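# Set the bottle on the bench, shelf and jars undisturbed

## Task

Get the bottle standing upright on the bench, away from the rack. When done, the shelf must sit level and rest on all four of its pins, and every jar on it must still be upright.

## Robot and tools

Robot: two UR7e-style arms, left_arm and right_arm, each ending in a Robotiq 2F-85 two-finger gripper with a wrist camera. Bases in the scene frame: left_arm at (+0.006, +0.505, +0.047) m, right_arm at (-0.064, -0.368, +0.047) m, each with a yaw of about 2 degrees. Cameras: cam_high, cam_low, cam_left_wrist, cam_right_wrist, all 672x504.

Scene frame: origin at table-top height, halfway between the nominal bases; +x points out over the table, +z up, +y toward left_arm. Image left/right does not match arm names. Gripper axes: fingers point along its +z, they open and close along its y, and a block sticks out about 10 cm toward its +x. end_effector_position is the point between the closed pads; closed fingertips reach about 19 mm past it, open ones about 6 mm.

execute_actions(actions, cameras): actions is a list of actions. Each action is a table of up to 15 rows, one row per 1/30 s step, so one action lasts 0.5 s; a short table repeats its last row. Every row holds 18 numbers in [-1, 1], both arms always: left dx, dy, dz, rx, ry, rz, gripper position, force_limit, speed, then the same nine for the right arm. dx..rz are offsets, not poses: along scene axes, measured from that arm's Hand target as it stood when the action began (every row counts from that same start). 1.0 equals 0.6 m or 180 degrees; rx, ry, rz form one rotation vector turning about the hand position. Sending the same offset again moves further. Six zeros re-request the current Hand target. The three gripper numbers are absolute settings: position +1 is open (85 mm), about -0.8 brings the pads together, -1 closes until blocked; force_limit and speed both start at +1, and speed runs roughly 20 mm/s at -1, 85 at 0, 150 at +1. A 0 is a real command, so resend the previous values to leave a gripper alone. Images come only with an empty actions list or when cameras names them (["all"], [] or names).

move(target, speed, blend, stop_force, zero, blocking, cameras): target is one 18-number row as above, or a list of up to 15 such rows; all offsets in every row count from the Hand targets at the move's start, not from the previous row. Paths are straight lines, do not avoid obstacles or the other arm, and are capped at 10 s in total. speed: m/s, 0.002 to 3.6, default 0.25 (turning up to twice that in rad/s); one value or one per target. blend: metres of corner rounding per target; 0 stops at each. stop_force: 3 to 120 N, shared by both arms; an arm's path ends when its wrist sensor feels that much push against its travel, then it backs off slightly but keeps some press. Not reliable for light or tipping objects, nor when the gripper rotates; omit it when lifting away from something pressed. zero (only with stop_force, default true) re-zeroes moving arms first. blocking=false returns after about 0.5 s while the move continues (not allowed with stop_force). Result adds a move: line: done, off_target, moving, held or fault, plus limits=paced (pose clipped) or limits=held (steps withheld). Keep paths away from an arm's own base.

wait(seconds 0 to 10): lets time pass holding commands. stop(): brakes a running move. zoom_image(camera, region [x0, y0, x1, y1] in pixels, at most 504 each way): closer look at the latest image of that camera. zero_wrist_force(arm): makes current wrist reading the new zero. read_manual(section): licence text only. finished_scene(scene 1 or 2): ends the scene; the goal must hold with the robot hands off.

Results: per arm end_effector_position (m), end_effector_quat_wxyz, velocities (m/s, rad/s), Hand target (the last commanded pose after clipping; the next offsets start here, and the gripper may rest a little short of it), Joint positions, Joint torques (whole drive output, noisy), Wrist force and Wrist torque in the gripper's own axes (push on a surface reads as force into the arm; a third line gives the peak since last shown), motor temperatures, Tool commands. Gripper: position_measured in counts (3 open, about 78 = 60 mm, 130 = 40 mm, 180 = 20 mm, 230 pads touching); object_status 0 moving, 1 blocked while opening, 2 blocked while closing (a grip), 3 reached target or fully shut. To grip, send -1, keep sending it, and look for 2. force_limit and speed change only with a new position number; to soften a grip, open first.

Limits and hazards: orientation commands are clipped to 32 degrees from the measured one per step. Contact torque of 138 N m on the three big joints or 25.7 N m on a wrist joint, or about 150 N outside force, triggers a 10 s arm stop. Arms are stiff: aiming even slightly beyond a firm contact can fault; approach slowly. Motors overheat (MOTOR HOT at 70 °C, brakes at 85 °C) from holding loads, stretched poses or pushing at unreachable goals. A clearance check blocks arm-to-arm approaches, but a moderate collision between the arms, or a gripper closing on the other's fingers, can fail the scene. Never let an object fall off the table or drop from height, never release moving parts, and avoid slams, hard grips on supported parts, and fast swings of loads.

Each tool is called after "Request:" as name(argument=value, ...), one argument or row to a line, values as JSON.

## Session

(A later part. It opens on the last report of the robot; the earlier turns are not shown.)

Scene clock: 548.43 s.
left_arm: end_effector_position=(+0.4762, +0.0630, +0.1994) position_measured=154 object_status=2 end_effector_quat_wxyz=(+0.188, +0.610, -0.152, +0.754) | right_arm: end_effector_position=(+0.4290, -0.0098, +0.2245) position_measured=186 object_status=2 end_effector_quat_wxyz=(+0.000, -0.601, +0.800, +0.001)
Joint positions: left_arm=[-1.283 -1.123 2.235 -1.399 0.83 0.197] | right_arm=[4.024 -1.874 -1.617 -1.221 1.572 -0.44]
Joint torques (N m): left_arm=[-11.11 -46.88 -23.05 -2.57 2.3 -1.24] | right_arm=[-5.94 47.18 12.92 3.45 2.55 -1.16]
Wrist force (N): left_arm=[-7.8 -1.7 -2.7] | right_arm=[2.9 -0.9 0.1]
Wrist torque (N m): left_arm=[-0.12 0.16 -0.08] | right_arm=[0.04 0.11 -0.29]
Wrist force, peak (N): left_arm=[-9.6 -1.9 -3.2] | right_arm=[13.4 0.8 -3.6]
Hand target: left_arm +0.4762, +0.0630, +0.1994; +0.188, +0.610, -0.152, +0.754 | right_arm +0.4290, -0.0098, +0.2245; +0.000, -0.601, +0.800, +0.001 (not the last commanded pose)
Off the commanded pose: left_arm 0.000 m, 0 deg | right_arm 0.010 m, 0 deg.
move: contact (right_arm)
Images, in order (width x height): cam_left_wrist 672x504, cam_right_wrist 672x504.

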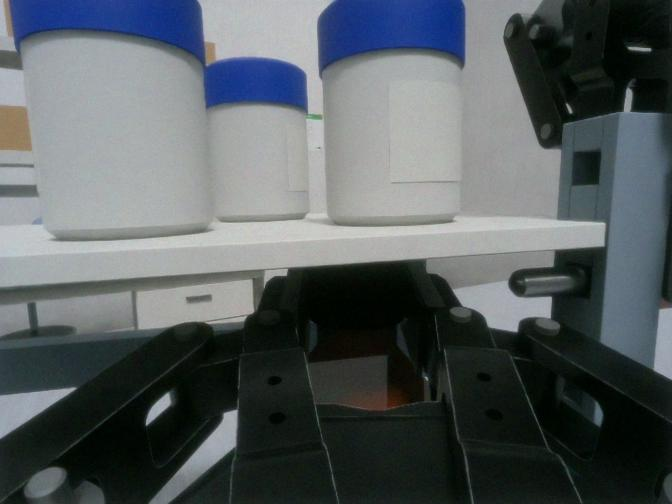

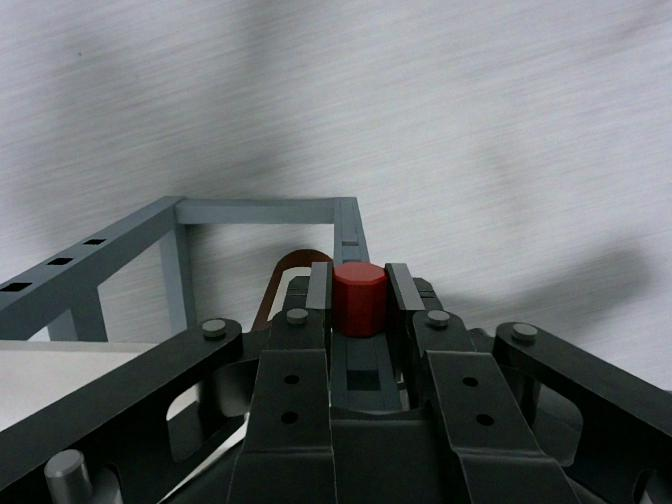

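Request:
move(
  target=[0,0,0,0,0,0,-1,-0.3,-1,0,0,0,0,0,0,0.05,-0.4,-1],
)

Request:
move(
  target=[0,0,0,0,0,0,-1,-0.3,-1,-0.02325,-0.08,0,0,0,0,0.05,-0.4,-1],
  speed=0.03,
  cameras=["cam_right_wrist","cam_left_wrist"],
)

Request:
zoom_image(
  camera="cam_left_wrist",
  region=[480, 200, 620, 340],
)

Scene clock: 578.50 s.
left_arm: end_effector_position=(+0.4762, +0.0630, +0.1994) position_measured=154 object_status=2 end_effector_quat_wxyz=(+0.188, +0.610, -0.152, +0.754) | right_arm: end_effector_position=(+0.4290, -0.0098, +0.2245) position_measured=123 object_status=0 end_effector_quat_wxyz=(+0.000, -0.601, +0.800, +0.001)
Joint positions: left_arm=[-1.283 -1.123 2.235 -1.399 0.83 0.197] | right_arm=[4.024 -1.874 -1.617 -1.221 1.572 -0.44]
Joint torques (N m): left_arm=[-11.39 -47.28 -23.75 -2.57 2.19 -1.31] | right_arm=[-6.55 40.81 14.72 1.53 0.62 -1.27]
Wrist force (N): left_arm=[-9.3 -2.0 -3.0] | right_arm=[-0.2 0.0 -0.4]
Wrist torque (N m): left_arm=[-0.15 0.20 -0.09] | right_arm=[0.04 0.18 -0.28]
Wrist force, peak (N): left_arm=[-9.6 -2.4 -2.9] | right_arm=[3.1 -0.8 1.6]
Hand target: left_arm +0.4762, +0.0630, +0.1994; +0.188, +0.610, -0.152, +0.754 | right_arm +0.4290, -0.0098, +0.2245; +0.000, -0.601, +0.800, +0.001
Off the commanded pose: left_arm 0.000 m, 0 deg | right_arm 0.000 m, 0 deg.
move: done

Scene clock: 580.53 s.
left_arm: end_effector_position=(+0.4762, +0.0630, +0.1994) position_measured=154 object_status=2 end_effector_quat_wxyz=(+0.188, +0.610, -0.152, +0.754) | right_arm: end_effector_position=(+0.4151, -0.0577, +0.2245) position_measured=123 object_status=3 end_effector_quat_wxyz=(+0.000, -0.601, +0.800, +0.001)
Joint positions: left_arm=[-1.283 -1.123 2.235 -1.399 0.83 0.197] | right_arm=[3.986 -1.786 -1.73 -1.195 1.572 -0.478]
Joint torques (N m): left_arm=[-10.56 -46.86 -23.75 -2.61 2.22 -1.13] | right_arm=[-8.21 42.73 10.76 4.48 0.65 -2.24]
Wrist force (N): left_arm=[-7.9 -1.7 -2.5] | right_arm=[0.1 -0.1 -0.4]
Wrist torque (N m): left_arm=[-0.11 0.16 -0.08] | right_arm=[0.02 0.13 -0.17]
Wrist force, peak (N): left_arm=[-9.6 -1.9 -2.9] | right_arm=[0.2 0.2 -0.6]
Hand target: left_arm +0.4762, +0.0630, +0.1994; +0.188, +0.610, -0.152, +0.754 | right_arm +0.4151, -0.0578, +0.2245; +0.000, -0.601, +0.800, +0.001
Off the commanded pose: left_arm 0.000 m, 0 deg | right_arm 0.000 m, 0 deg.
move: done
Images, in order (width x height): cam_left_wrist 672x504, cam_right_wrist 672x504.

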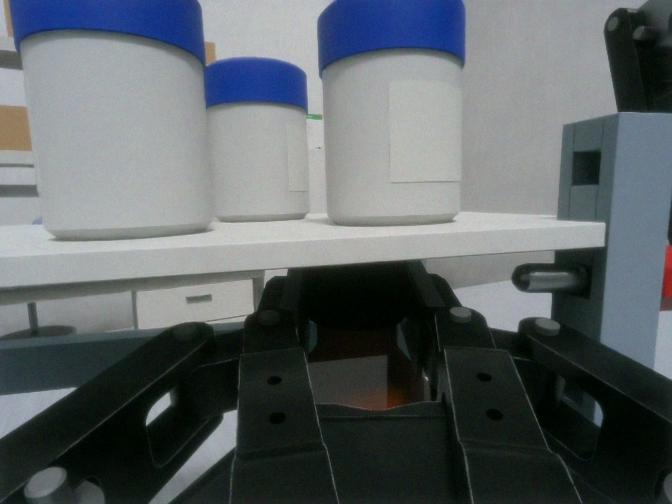

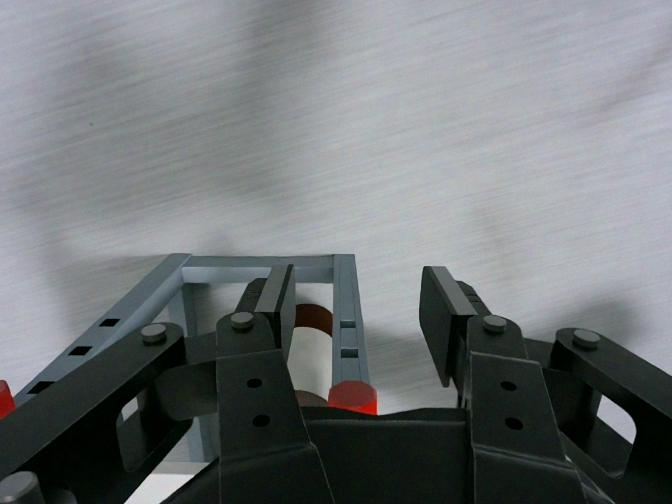

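Scaled by 3.600 from the camera's 672x504 image, which has a finer 960x720 frame.

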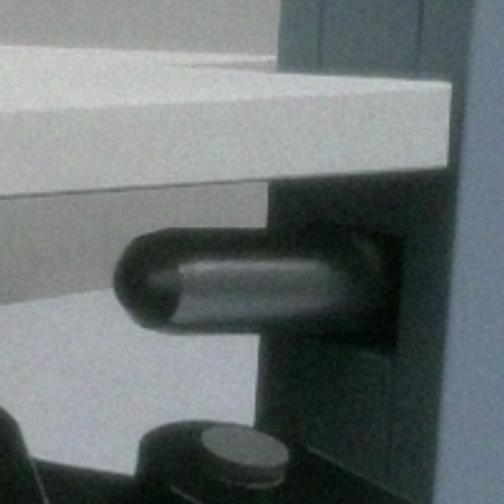

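Request:
move(
  target=[0,0,-0.0107,0,0,0,-1,-0.3,-1,-0.05,-0.12,0.25,0,0,0,0.05,-0.4,-1],
  speed=0.08,
  cameras=["cam_left_wrist"],
)

Request:
zoom_image(
  camera="cam_left_wrist",
  region=[480, 180, 640, 340],
)

Scene clock: 587.40 s.
left_arm: end_effector_position=(+0.4762, +0.0630, +0.1930) position_measured=154 object_status=2 end_effector_quat_wxyz=(+0.188, +0.610, -0.152, +0.754) | right_arm: end_effector_position=(+0.3851, -0.1298, +0.3744) position_measured=123 object_status=3 end_effector_quat_wxyz=(+0.000, -0.601, +0.800, +0.001)
Joint positions: left_arm=[-1.283 -1.106 2.237 -1.418 0.83 0.197] | right_arm=[3.928 -1.569 -1.582 -1.562 1.572 -0.535]
Joint torques (N m): left_arm=[-11.15 -26.5 -6.55 -4.27 1.84 -1.01] | right_arm=[-7.07 34.03 40.58 0.82 -1.3 -2.19]
Wrist force (N): left_arm=[-5.4 -1.9 -2.0] | right_arm=[-0.2 -0.2 0.3]
Wrist torque (N m): left_arm=[-0.15 0.23 -0.04] | right_arm=[0.09 0.16 -0.17]
Wrist force, peak (N): left_arm=[-9.7 -1.7 -3.0] | right_arm=[0.5 -0.1 -0.8]
Hand target: left_arm +0.4762, +0.0630, +0.1929; +0.188, +0.610, -0.152, +0.754 | right_arm +0.3851, -0.1298, +0.3745; +0.000, -0.601, +0.800, +0.001
Off the commanded pose: left_arm 0.000 m, 0 deg | right_arm 0.000 m, 0 deg.
move: done
Images, in order (width x height): cam_left_wrist 672x504.

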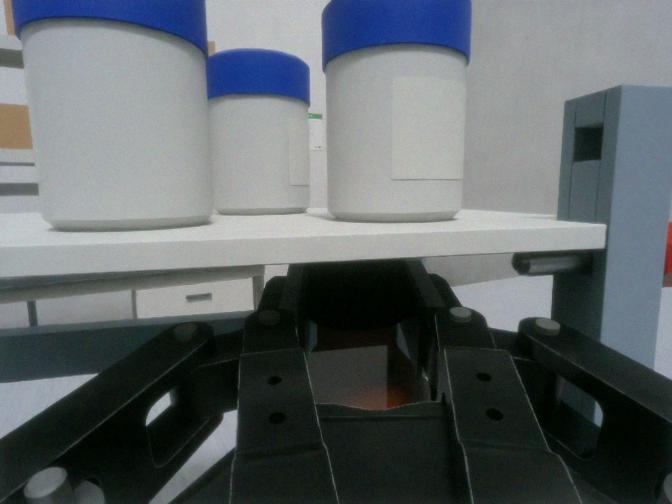

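Scaled by 3.150 from the camera's 672x504 image, which has a finer 960x720 frame.

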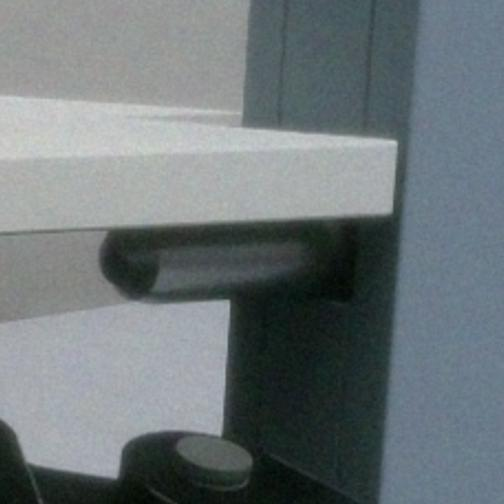

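Request:
move(
  target=[-0.0641,0.0184,0,0,0,0,-1,-0.3,-1,0,0,0,0,0,0,0.05,-0.4,-1],
  speed=0.03,
  cameras=["cam_left_wrist","cam_low"],
)

Scene clock: 608.73 s.
left_arm: end_effector_position=(+0.4377, +0.0740, +0.1929) position_measured=154 object_status=2 end_effector_quat_wxyz=(+0.188, +0.610, -0.152, +0.754) | right_arm: end_effector_position=(+0.3851, -0.1298, +0.3745) position_measured=123 object_status=3 end_effector_quat_wxyz=(+0.000, -0.601, +0.800, +0.001)
Joint positions: left_arm=[-1.375 -1.148 2.334 -1.5 0.742 0.235] | right_arm=[3.928 -1.569 -1.582 -1.562 1.572 -0.535]
Joint torques (N m): left_arm=[-13.48 -41.66 -4.68 -4.34 -0.87 1.34] | right_arm=[-7.41 33.54 40.66 0.74 2.23 -2.21]
Wrist force (N): left_arm=[-5.4 -2.1 -2.2] | right_arm=[-0.1 0.0 0.3]
Wrist torque (N m): left_arm=[-0.18 0.24 -0.03] | right_arm=[0.11 0.14 -0.17]
Wrist force, peak (N): left_arm=[-5.7 -1.9 -2.2] | right_arm=[-0.6 -0.4 0.0]
Hand target: left_arm +0.4377, +0.0740, +0.1929; +0.188, +0.610, -0.152, +0.754 | right_arm +0.3851, -0.1298, +0.3745; +0.000, -0.601, +0.800, +0.001
Off the commanded pose: left_arm 0.000 m, 0 deg | right_arm 0.000 m, 0 deg.
move: done
Images, in order (width x height): cam_low 672x504, cam_left_wrist 672x504.

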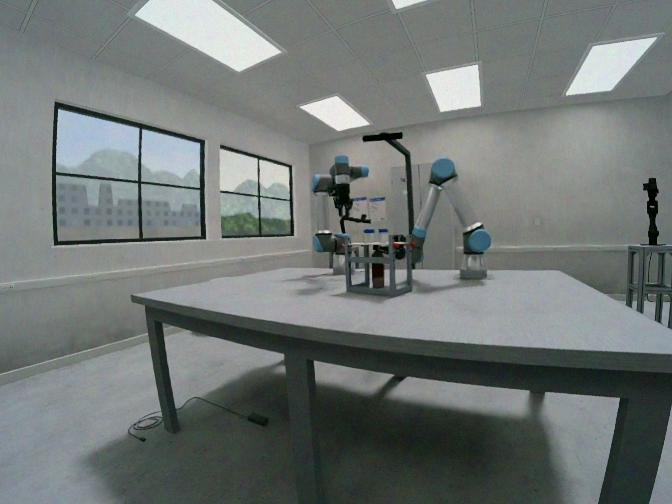

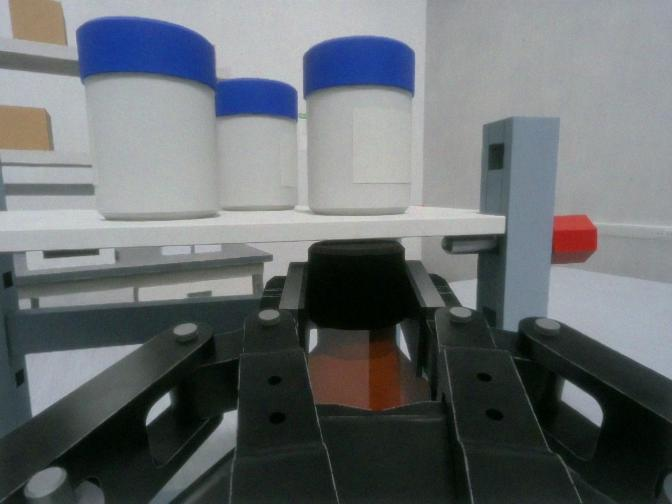

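Request:
move(
  target=[-0.1602,0.046,0,0,0,0,-1,-0.3,-1,0,0,0,0,0,0,0.05,-0.4,-1],
  speed=0.06,
  cameras=["cam_left_wrist"],
)

Scene clock: 614.73 s.
left_arm: end_effector_position=(+0.3416, +0.1016, +0.1930) position_measured=154 object_status=2 end_effector_quat_wxyz=(+0.188, +0.610, -0.152, +0.754) | right_arm: end_effector_position=(+0.3851, -0.1298, +0.3745) position_measured=123 object_status=3 end_effector_quat_wxyz=(+0.000, -0.601, +0.800, +0.001)
Joint positions: left_arm=[-1.674 -1.227 2.574 -1.831 0.466 0.439] | right_arm=[3.928 -1.569 -1.582 -1.562 1.572 -0.535]
Joint torques (N m): left_arm=[-12.02 -15.76 -2.14 -4.18 -0.3 1.7] | right_arm=[-7.05 31.61 39.66 0.66 2.02 -2.09]
Wrist force (N): left_arm=[-5.8 -2.2 -2.3] | right_arm=[0.0 0.0 0.1]
Wrist torque (N m): left_arm=[-0.20 0.30 -0.05] | right_arm=[0.12 0.11 -0.17]
Wrist force, peak (N): left_arm=[-5.7 -1.9 -3.3] | right_arm=[-0.2 -0.4 0.6]
Hand target: left_arm +0.3416, +0.1016, +0.1929; +0.188, +0.610, -0.152, +0.754 | right_arm +0.3851, -0.1298, +0.3745; +0.000, -0.601, +0.800, +0.001
Off the commanded pose: left_arm 0.000 m, 0 deg | right_arm 0.000 m, 0 deg.
move: done
Images, in order (width x height): cam_left_wrist 672x504.

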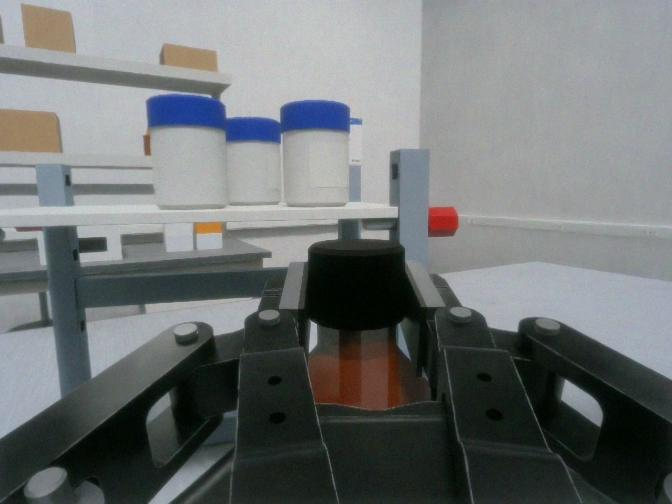

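Request:
move(
  target=[0,0,-0.008,0,0,0,-1,-0.3,-1,0,0,0,0,0,0,0.05,-0.4,-1],
  speed=0.006,
  stop_force=3,
  cameras=["cam_left_wrist"],
)

Scene clock: 619.40 s.
left_arm: end_effector_position=(+0.3416, +0.1016, +0.1911) position_measured=154 object_status=2 end_effector_quat_wxyz=(+0.188, +0.610, -0.152, +0.754) | right_arm: end_effector_position=(+0.3851, -0.1298, +0.3745) position_measured=123 object_status=3 end_effector_quat_wxyz=(+0.000, -0.601, +0.800, +0.001)
Joint positions: left_arm=[-1.674 -1.219 2.574 -1.839 0.466 0.439] | right_arm=[3.928 -1.569 -1.582 -1.562 1.572 -0.535]
Joint torques (N m): left_arm=[-8.64 -34.42 -8.63 -1.21 -0.2 1.42] | right_arm=[-7.81 29.17 39.36 0.82 2.06 -2.15]
Wrist force (N): left_arm=[-5.4 -2.0 -2.5] | right_arm=[0.0 -0.2 0.2]
Wrist torque (N m): left_arm=[-0.18 0.24 -0.04] | right_arm=[0.09 0.12 -0.17]
Wrist force, peak (N): left_arm=[-5.8 -2.2 -2.7] | right_arm=[-0.3 -0.4 0.4]
Hand target: left_arm +0.3416, +0.1016, +0.1911; +0.188, +0.610, -0.152, +0.754 (not the last commanded pose) | right_arm +0.3851, -0.1298, +0.3745; +0.000, -0.601, +0.800, +0.001
Off the commanded pose: left_arm 0.003 m, 0 deg | right_arm 0.000 m, 0 deg.
move: contact (left_arm)
Images, in order (width x height): cam_left_wrist 672x504.

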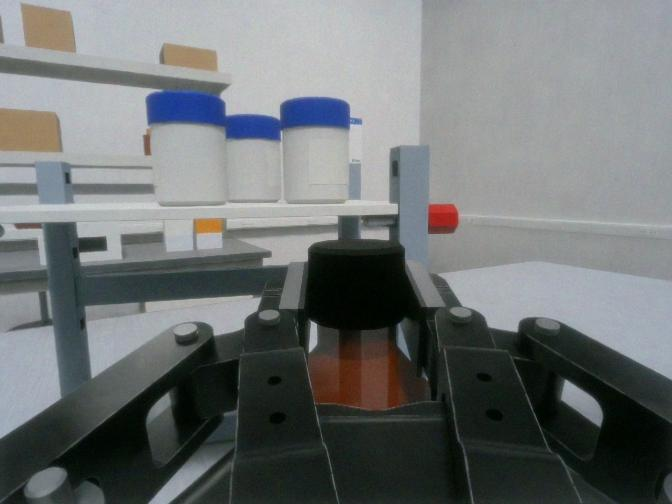

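Request:
move(
  target=[0,0,-0.0006,0,0,0,-1,-0.3,-1,0,0,0,0,0,0,0.05,-0.4,-1],
  speed=0.006,
)

Scene clock: 623.40 s.
left_arm: end_effector_position=(+0.3416, +0.1016, +0.1908) position_measured=154 object_status=2 end_effector_quat_wxyz=(+0.188, +0.610, -0.152, +0.754) | right_arm: end_effector_position=(+0.3851, -0.1298, +0.3745) position_measured=123 object_status=3 end_effector_quat_wxyz=(+0.000, -0.601, +0.800, +0.001)
Joint positions: left_arm=[-1.674 -1.217 2.574 -1.841 0.466 0.439] | right_arm=[3.928 -1.569 -1.582 -1.562 1.572 -0.535]
Joint torques (N m): left_arm=[3.63 -8.82 -5.79 -1.37 0.19 0.9] | right_arm=[-7.78 29.27 40.21 0.77 1.96 -2.04]
Wrist force (N): left_arm=[12.3 -1.3 -0.7] | right_arm=[-0.2 -0.2 0.0]
Wrist torque (N m): left_arm=[-0.10 0.36 0.04] | right_arm=[0.09 0.15 -0.16]
Wrist force, peak (N): left_arm=[12.3 -1.3 -0.7] | right_arm=[-0.3 -0.3 0.5]
Hand target: left_arm +0.3416, +0.1016, +0.1908; +0.188, +0.610, -0.152, +0.754 | right_arm +0.3851, -0.1298, +0.3745; +0.000, -0.601, +0.800, +0.001
Off the commanded pose: left_arm 0.000 m, 0 deg | right_arm 0.000 m, 0 deg.
move: done

Request:
move(
  target=[0,0,0.0003,0,0,0,-1,-0.3,-1,0,0,0,0,0,0,0.05,-0.4,-1],
  speed=0.006,
)

Request:
move(
  target=[0,0,0,0,0,0,0.12,-0.3,-1,0,0,0,0,0,0,0.05,-0.4,-1],
  cameras=["cam_left_wrist"],
)

Scene clock: 627.67 s.
left_arm: end_effector_position=(+0.3416, +0.1016, +0.1909) position_measured=154 object_status=2 end_effector_quat_wxyz=(+0.188, +0.610, -0.152, +0.754) | right_arm: end_effector_position=(+0.3851, -0.1298, +0.3745) position_measured=123 object_status=3 end_effector_quat_wxyz=(+0.000, -0.601, +0.800, +0.001)
Joint positions: left_arm=[-1.674 -1.218 2.574 -1.84 0.466 0.439] | right_arm=[3.928 -1.569 -1.582 -1.562 1.572 -0.535]
Joint torques (N m): left_arm=[7.5 -30.64 -2.44 0.01 0.51 0.98] | right_arm=[-7.92 27.25 40.73 0.85 2.01 -1.97]
Wrist force (N): left_arm=[5.0 -1.9 -1.2] | right_arm=[0.0 -0.1 0.3]
Wrist torque (N m): left_arm=[-0.19 0.29 -0.01] | right_arm=[0.10 0.12 -0.17]
Wrist force, peak (N): left_arm=[14.5 -1.7 -0.3] | right_arm=[-0.6 0.0 0.3]
Hand target: left_arm +0.3416, +0.1016, +0.1909; +0.188, +0.610, -0.152, +0.754 | right_arm +0.3851, -0.1298, +0.3745; +0.000, -0.601, +0.800, +0.001
Off the commanded pose: left_arm 0.000 m, 0 deg | right_arm 0.000 m, 0 deg.
move: done

Scene clock: 628.73 s.
left_arm: end_effector_position=(+0.3416, +0.1016, +0.1909) position_measured=114 object_status=0 end_effector_quat_wxyz=(+0.188, +0.610, -0.152, +0.754) | right_arm: end_effector_position=(+0.3851, -0.1298, +0.3745) position_measured=123 object_status=3 end_effector_quat_wxyz=(+0.000, -0.601, +0.800, +0.001)
Joint positions: left_arm=[-1.674 -1.218 2.574 -1.84 0.466 0.439] | right_arm=[3.928 -1.569 -1.582 -1.562 1.572 -0.535]
Joint torques (N m): left_arm=[7.7 -31.94 -11.4 -2.99 0.66 0.97] | right_arm=[-7.53 26.81 40.04 0.95 1.92 -1.98]
Wrist force (N): left_arm=[-1.1 -1.1 -1.4] | right_arm=[0.1 -0.3 0.3]
Wrist torque (N m): left_arm=[-0.02 0.28 -0.05] | right_arm=[0.08 0.12 -0.17]
Wrist force, peak (N): left_arm=[5.1 -1.7 -1.2] | right_arm=[-0.1 -0.4 0.3]
Hand target: left_arm +0.3416, +0.1016, +0.1909; +0.188, +0.610, -0.152, +0.754 | right_arm +0.3851, -0.1298, +0.3745; +0.000, -0.601, +0.800, +0.001
Off the commanded pose: left_arm 0.000 m, 0 deg | right_arm 0.000 m, 0 deg.
move: done
Images, in order (width x height): cam_left_wrist 672x504.

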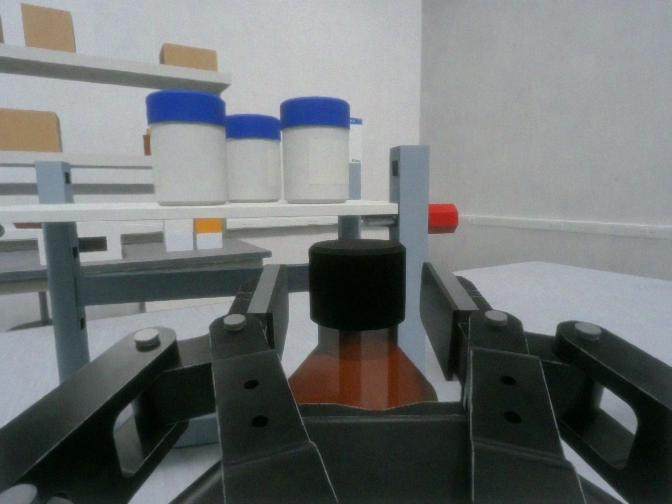

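Request:
move(
  target=[0,0,0.2,0,0,0,0.12,-0.3,-1,0,0,0,0,0,0,0.05,-0.4,-1],
  speed=0.1,
  cameras=["all"],
)

Request:
zoom_image(
  camera="cam_low",
  region=[325, 215, 425, 305],
)

Request:
zoom_image(
  camera="cam_high",
  region=[310, 120, 470, 290],
)

Scene clock: 634.87 s.
left_arm: end_effector_position=(+0.3416, +0.1016, +0.3109) position_measured=114 object_status=3 end_effector_quat_wxyz=(+0.188, +0.610, -0.152, +0.754) | right_arm: end_effector_position=(+0.3851, -0.1298, +0.3745) position_measured=123 object_status=3 end_effector_quat_wxyz=(+0.000, -0.601, +0.800, +0.001)
Joint positions: left_arm=[-1.674 -1.656 2.48 -1.308 0.466 0.439] | right_arm=[3.928 -1.569 -1.582 -1.562 1.572 -0.535]
Joint torques (N m): left_arm=[-12.24 -23.62 -25.63 -0.88 -0.71 -1.41] | right_arm=[-7 24.72 39.38 0.8 1.89 -2.1]
Wrist force (N): left_arm=[-1.0 -1.5 -1.7] | right_arm=[-0.2 0.0 0.2]
Wrist torque (N m): left_arm=[-0.08 0.25 0.03] | right_arm=[0.12 0.15 -0.17]
Wrist force, peak (N): left_arm=[-2.0 -1.8 -1.5] | right_arm=[-0.6 -0.4 0.1]
Hand target: left_arm +0.3416, +0.1016, +0.3109; +0.188, +0.610, -0.152, +0.754 | right_arm +0.3851, -0.1298, +0.3745; +0.000, -0.601, +0.800, +0.001
Off the commanded pose: left_arm 0.000 m, 0 deg | right_arm 0.000 m, 0 deg.
move: done

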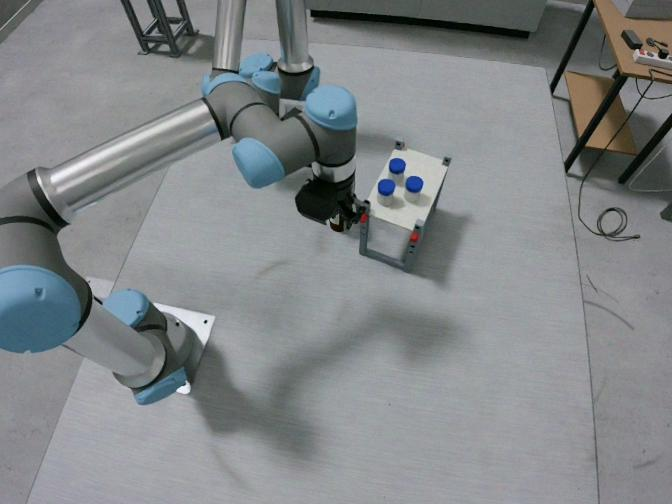

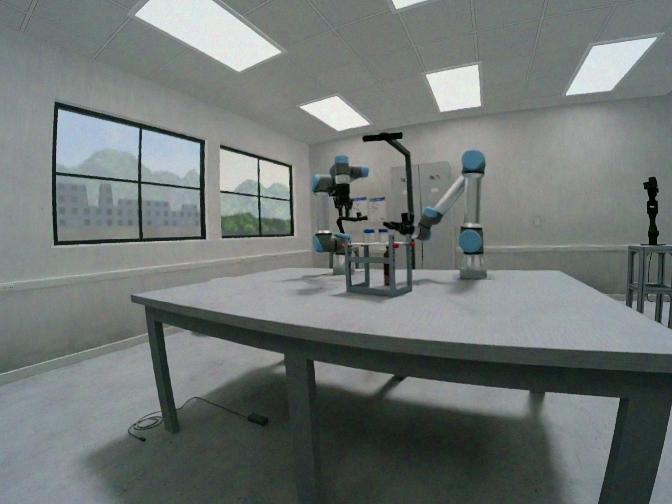

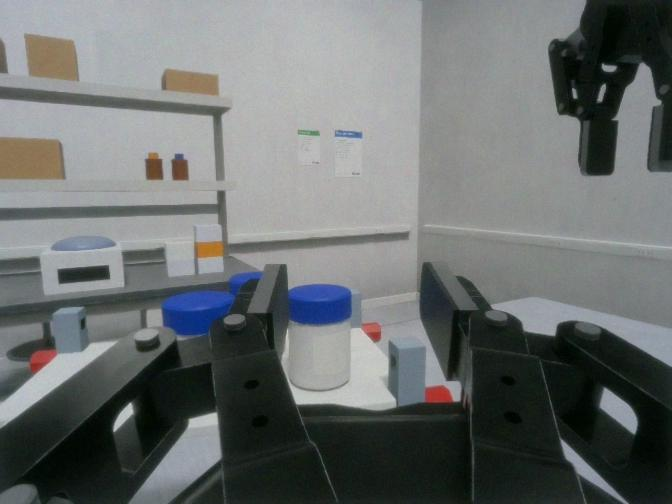

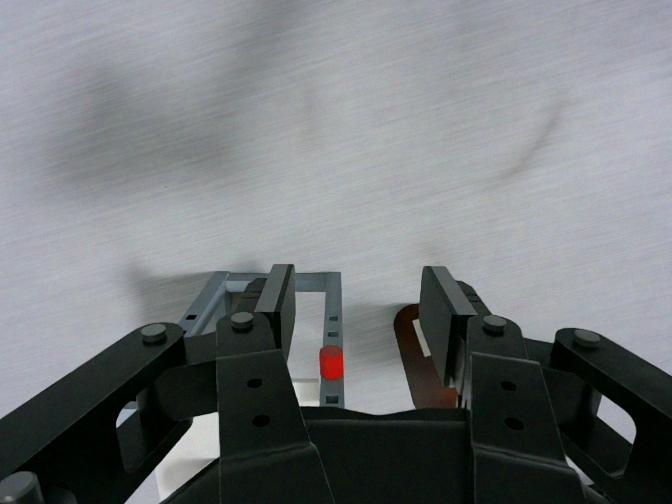

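Scaled by 5.040 from the camera's 672x504 image, which has a finer 960x720 frame.

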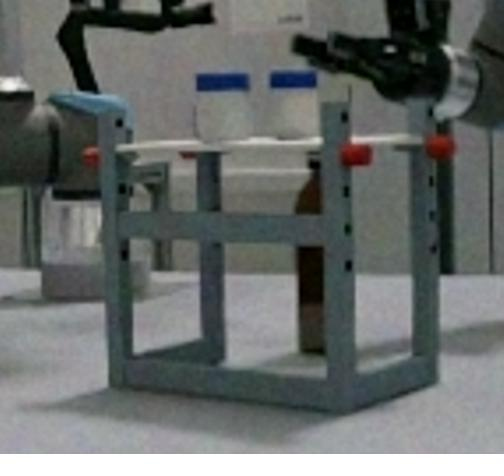

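Scaled by 2.965 from the camera's 672x504 image, which has a finer 960x720 frame.

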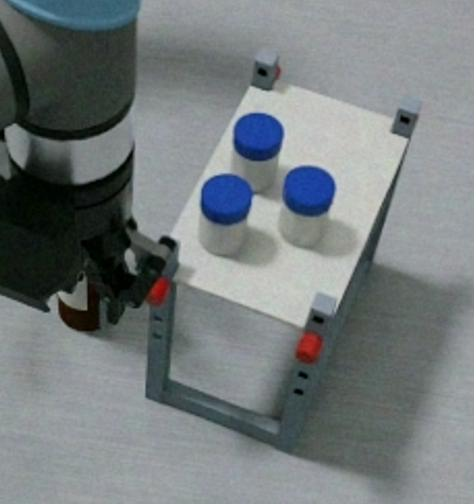

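Request:
finished_scene(
  scene=2,
)

The scene is finished: the task was done.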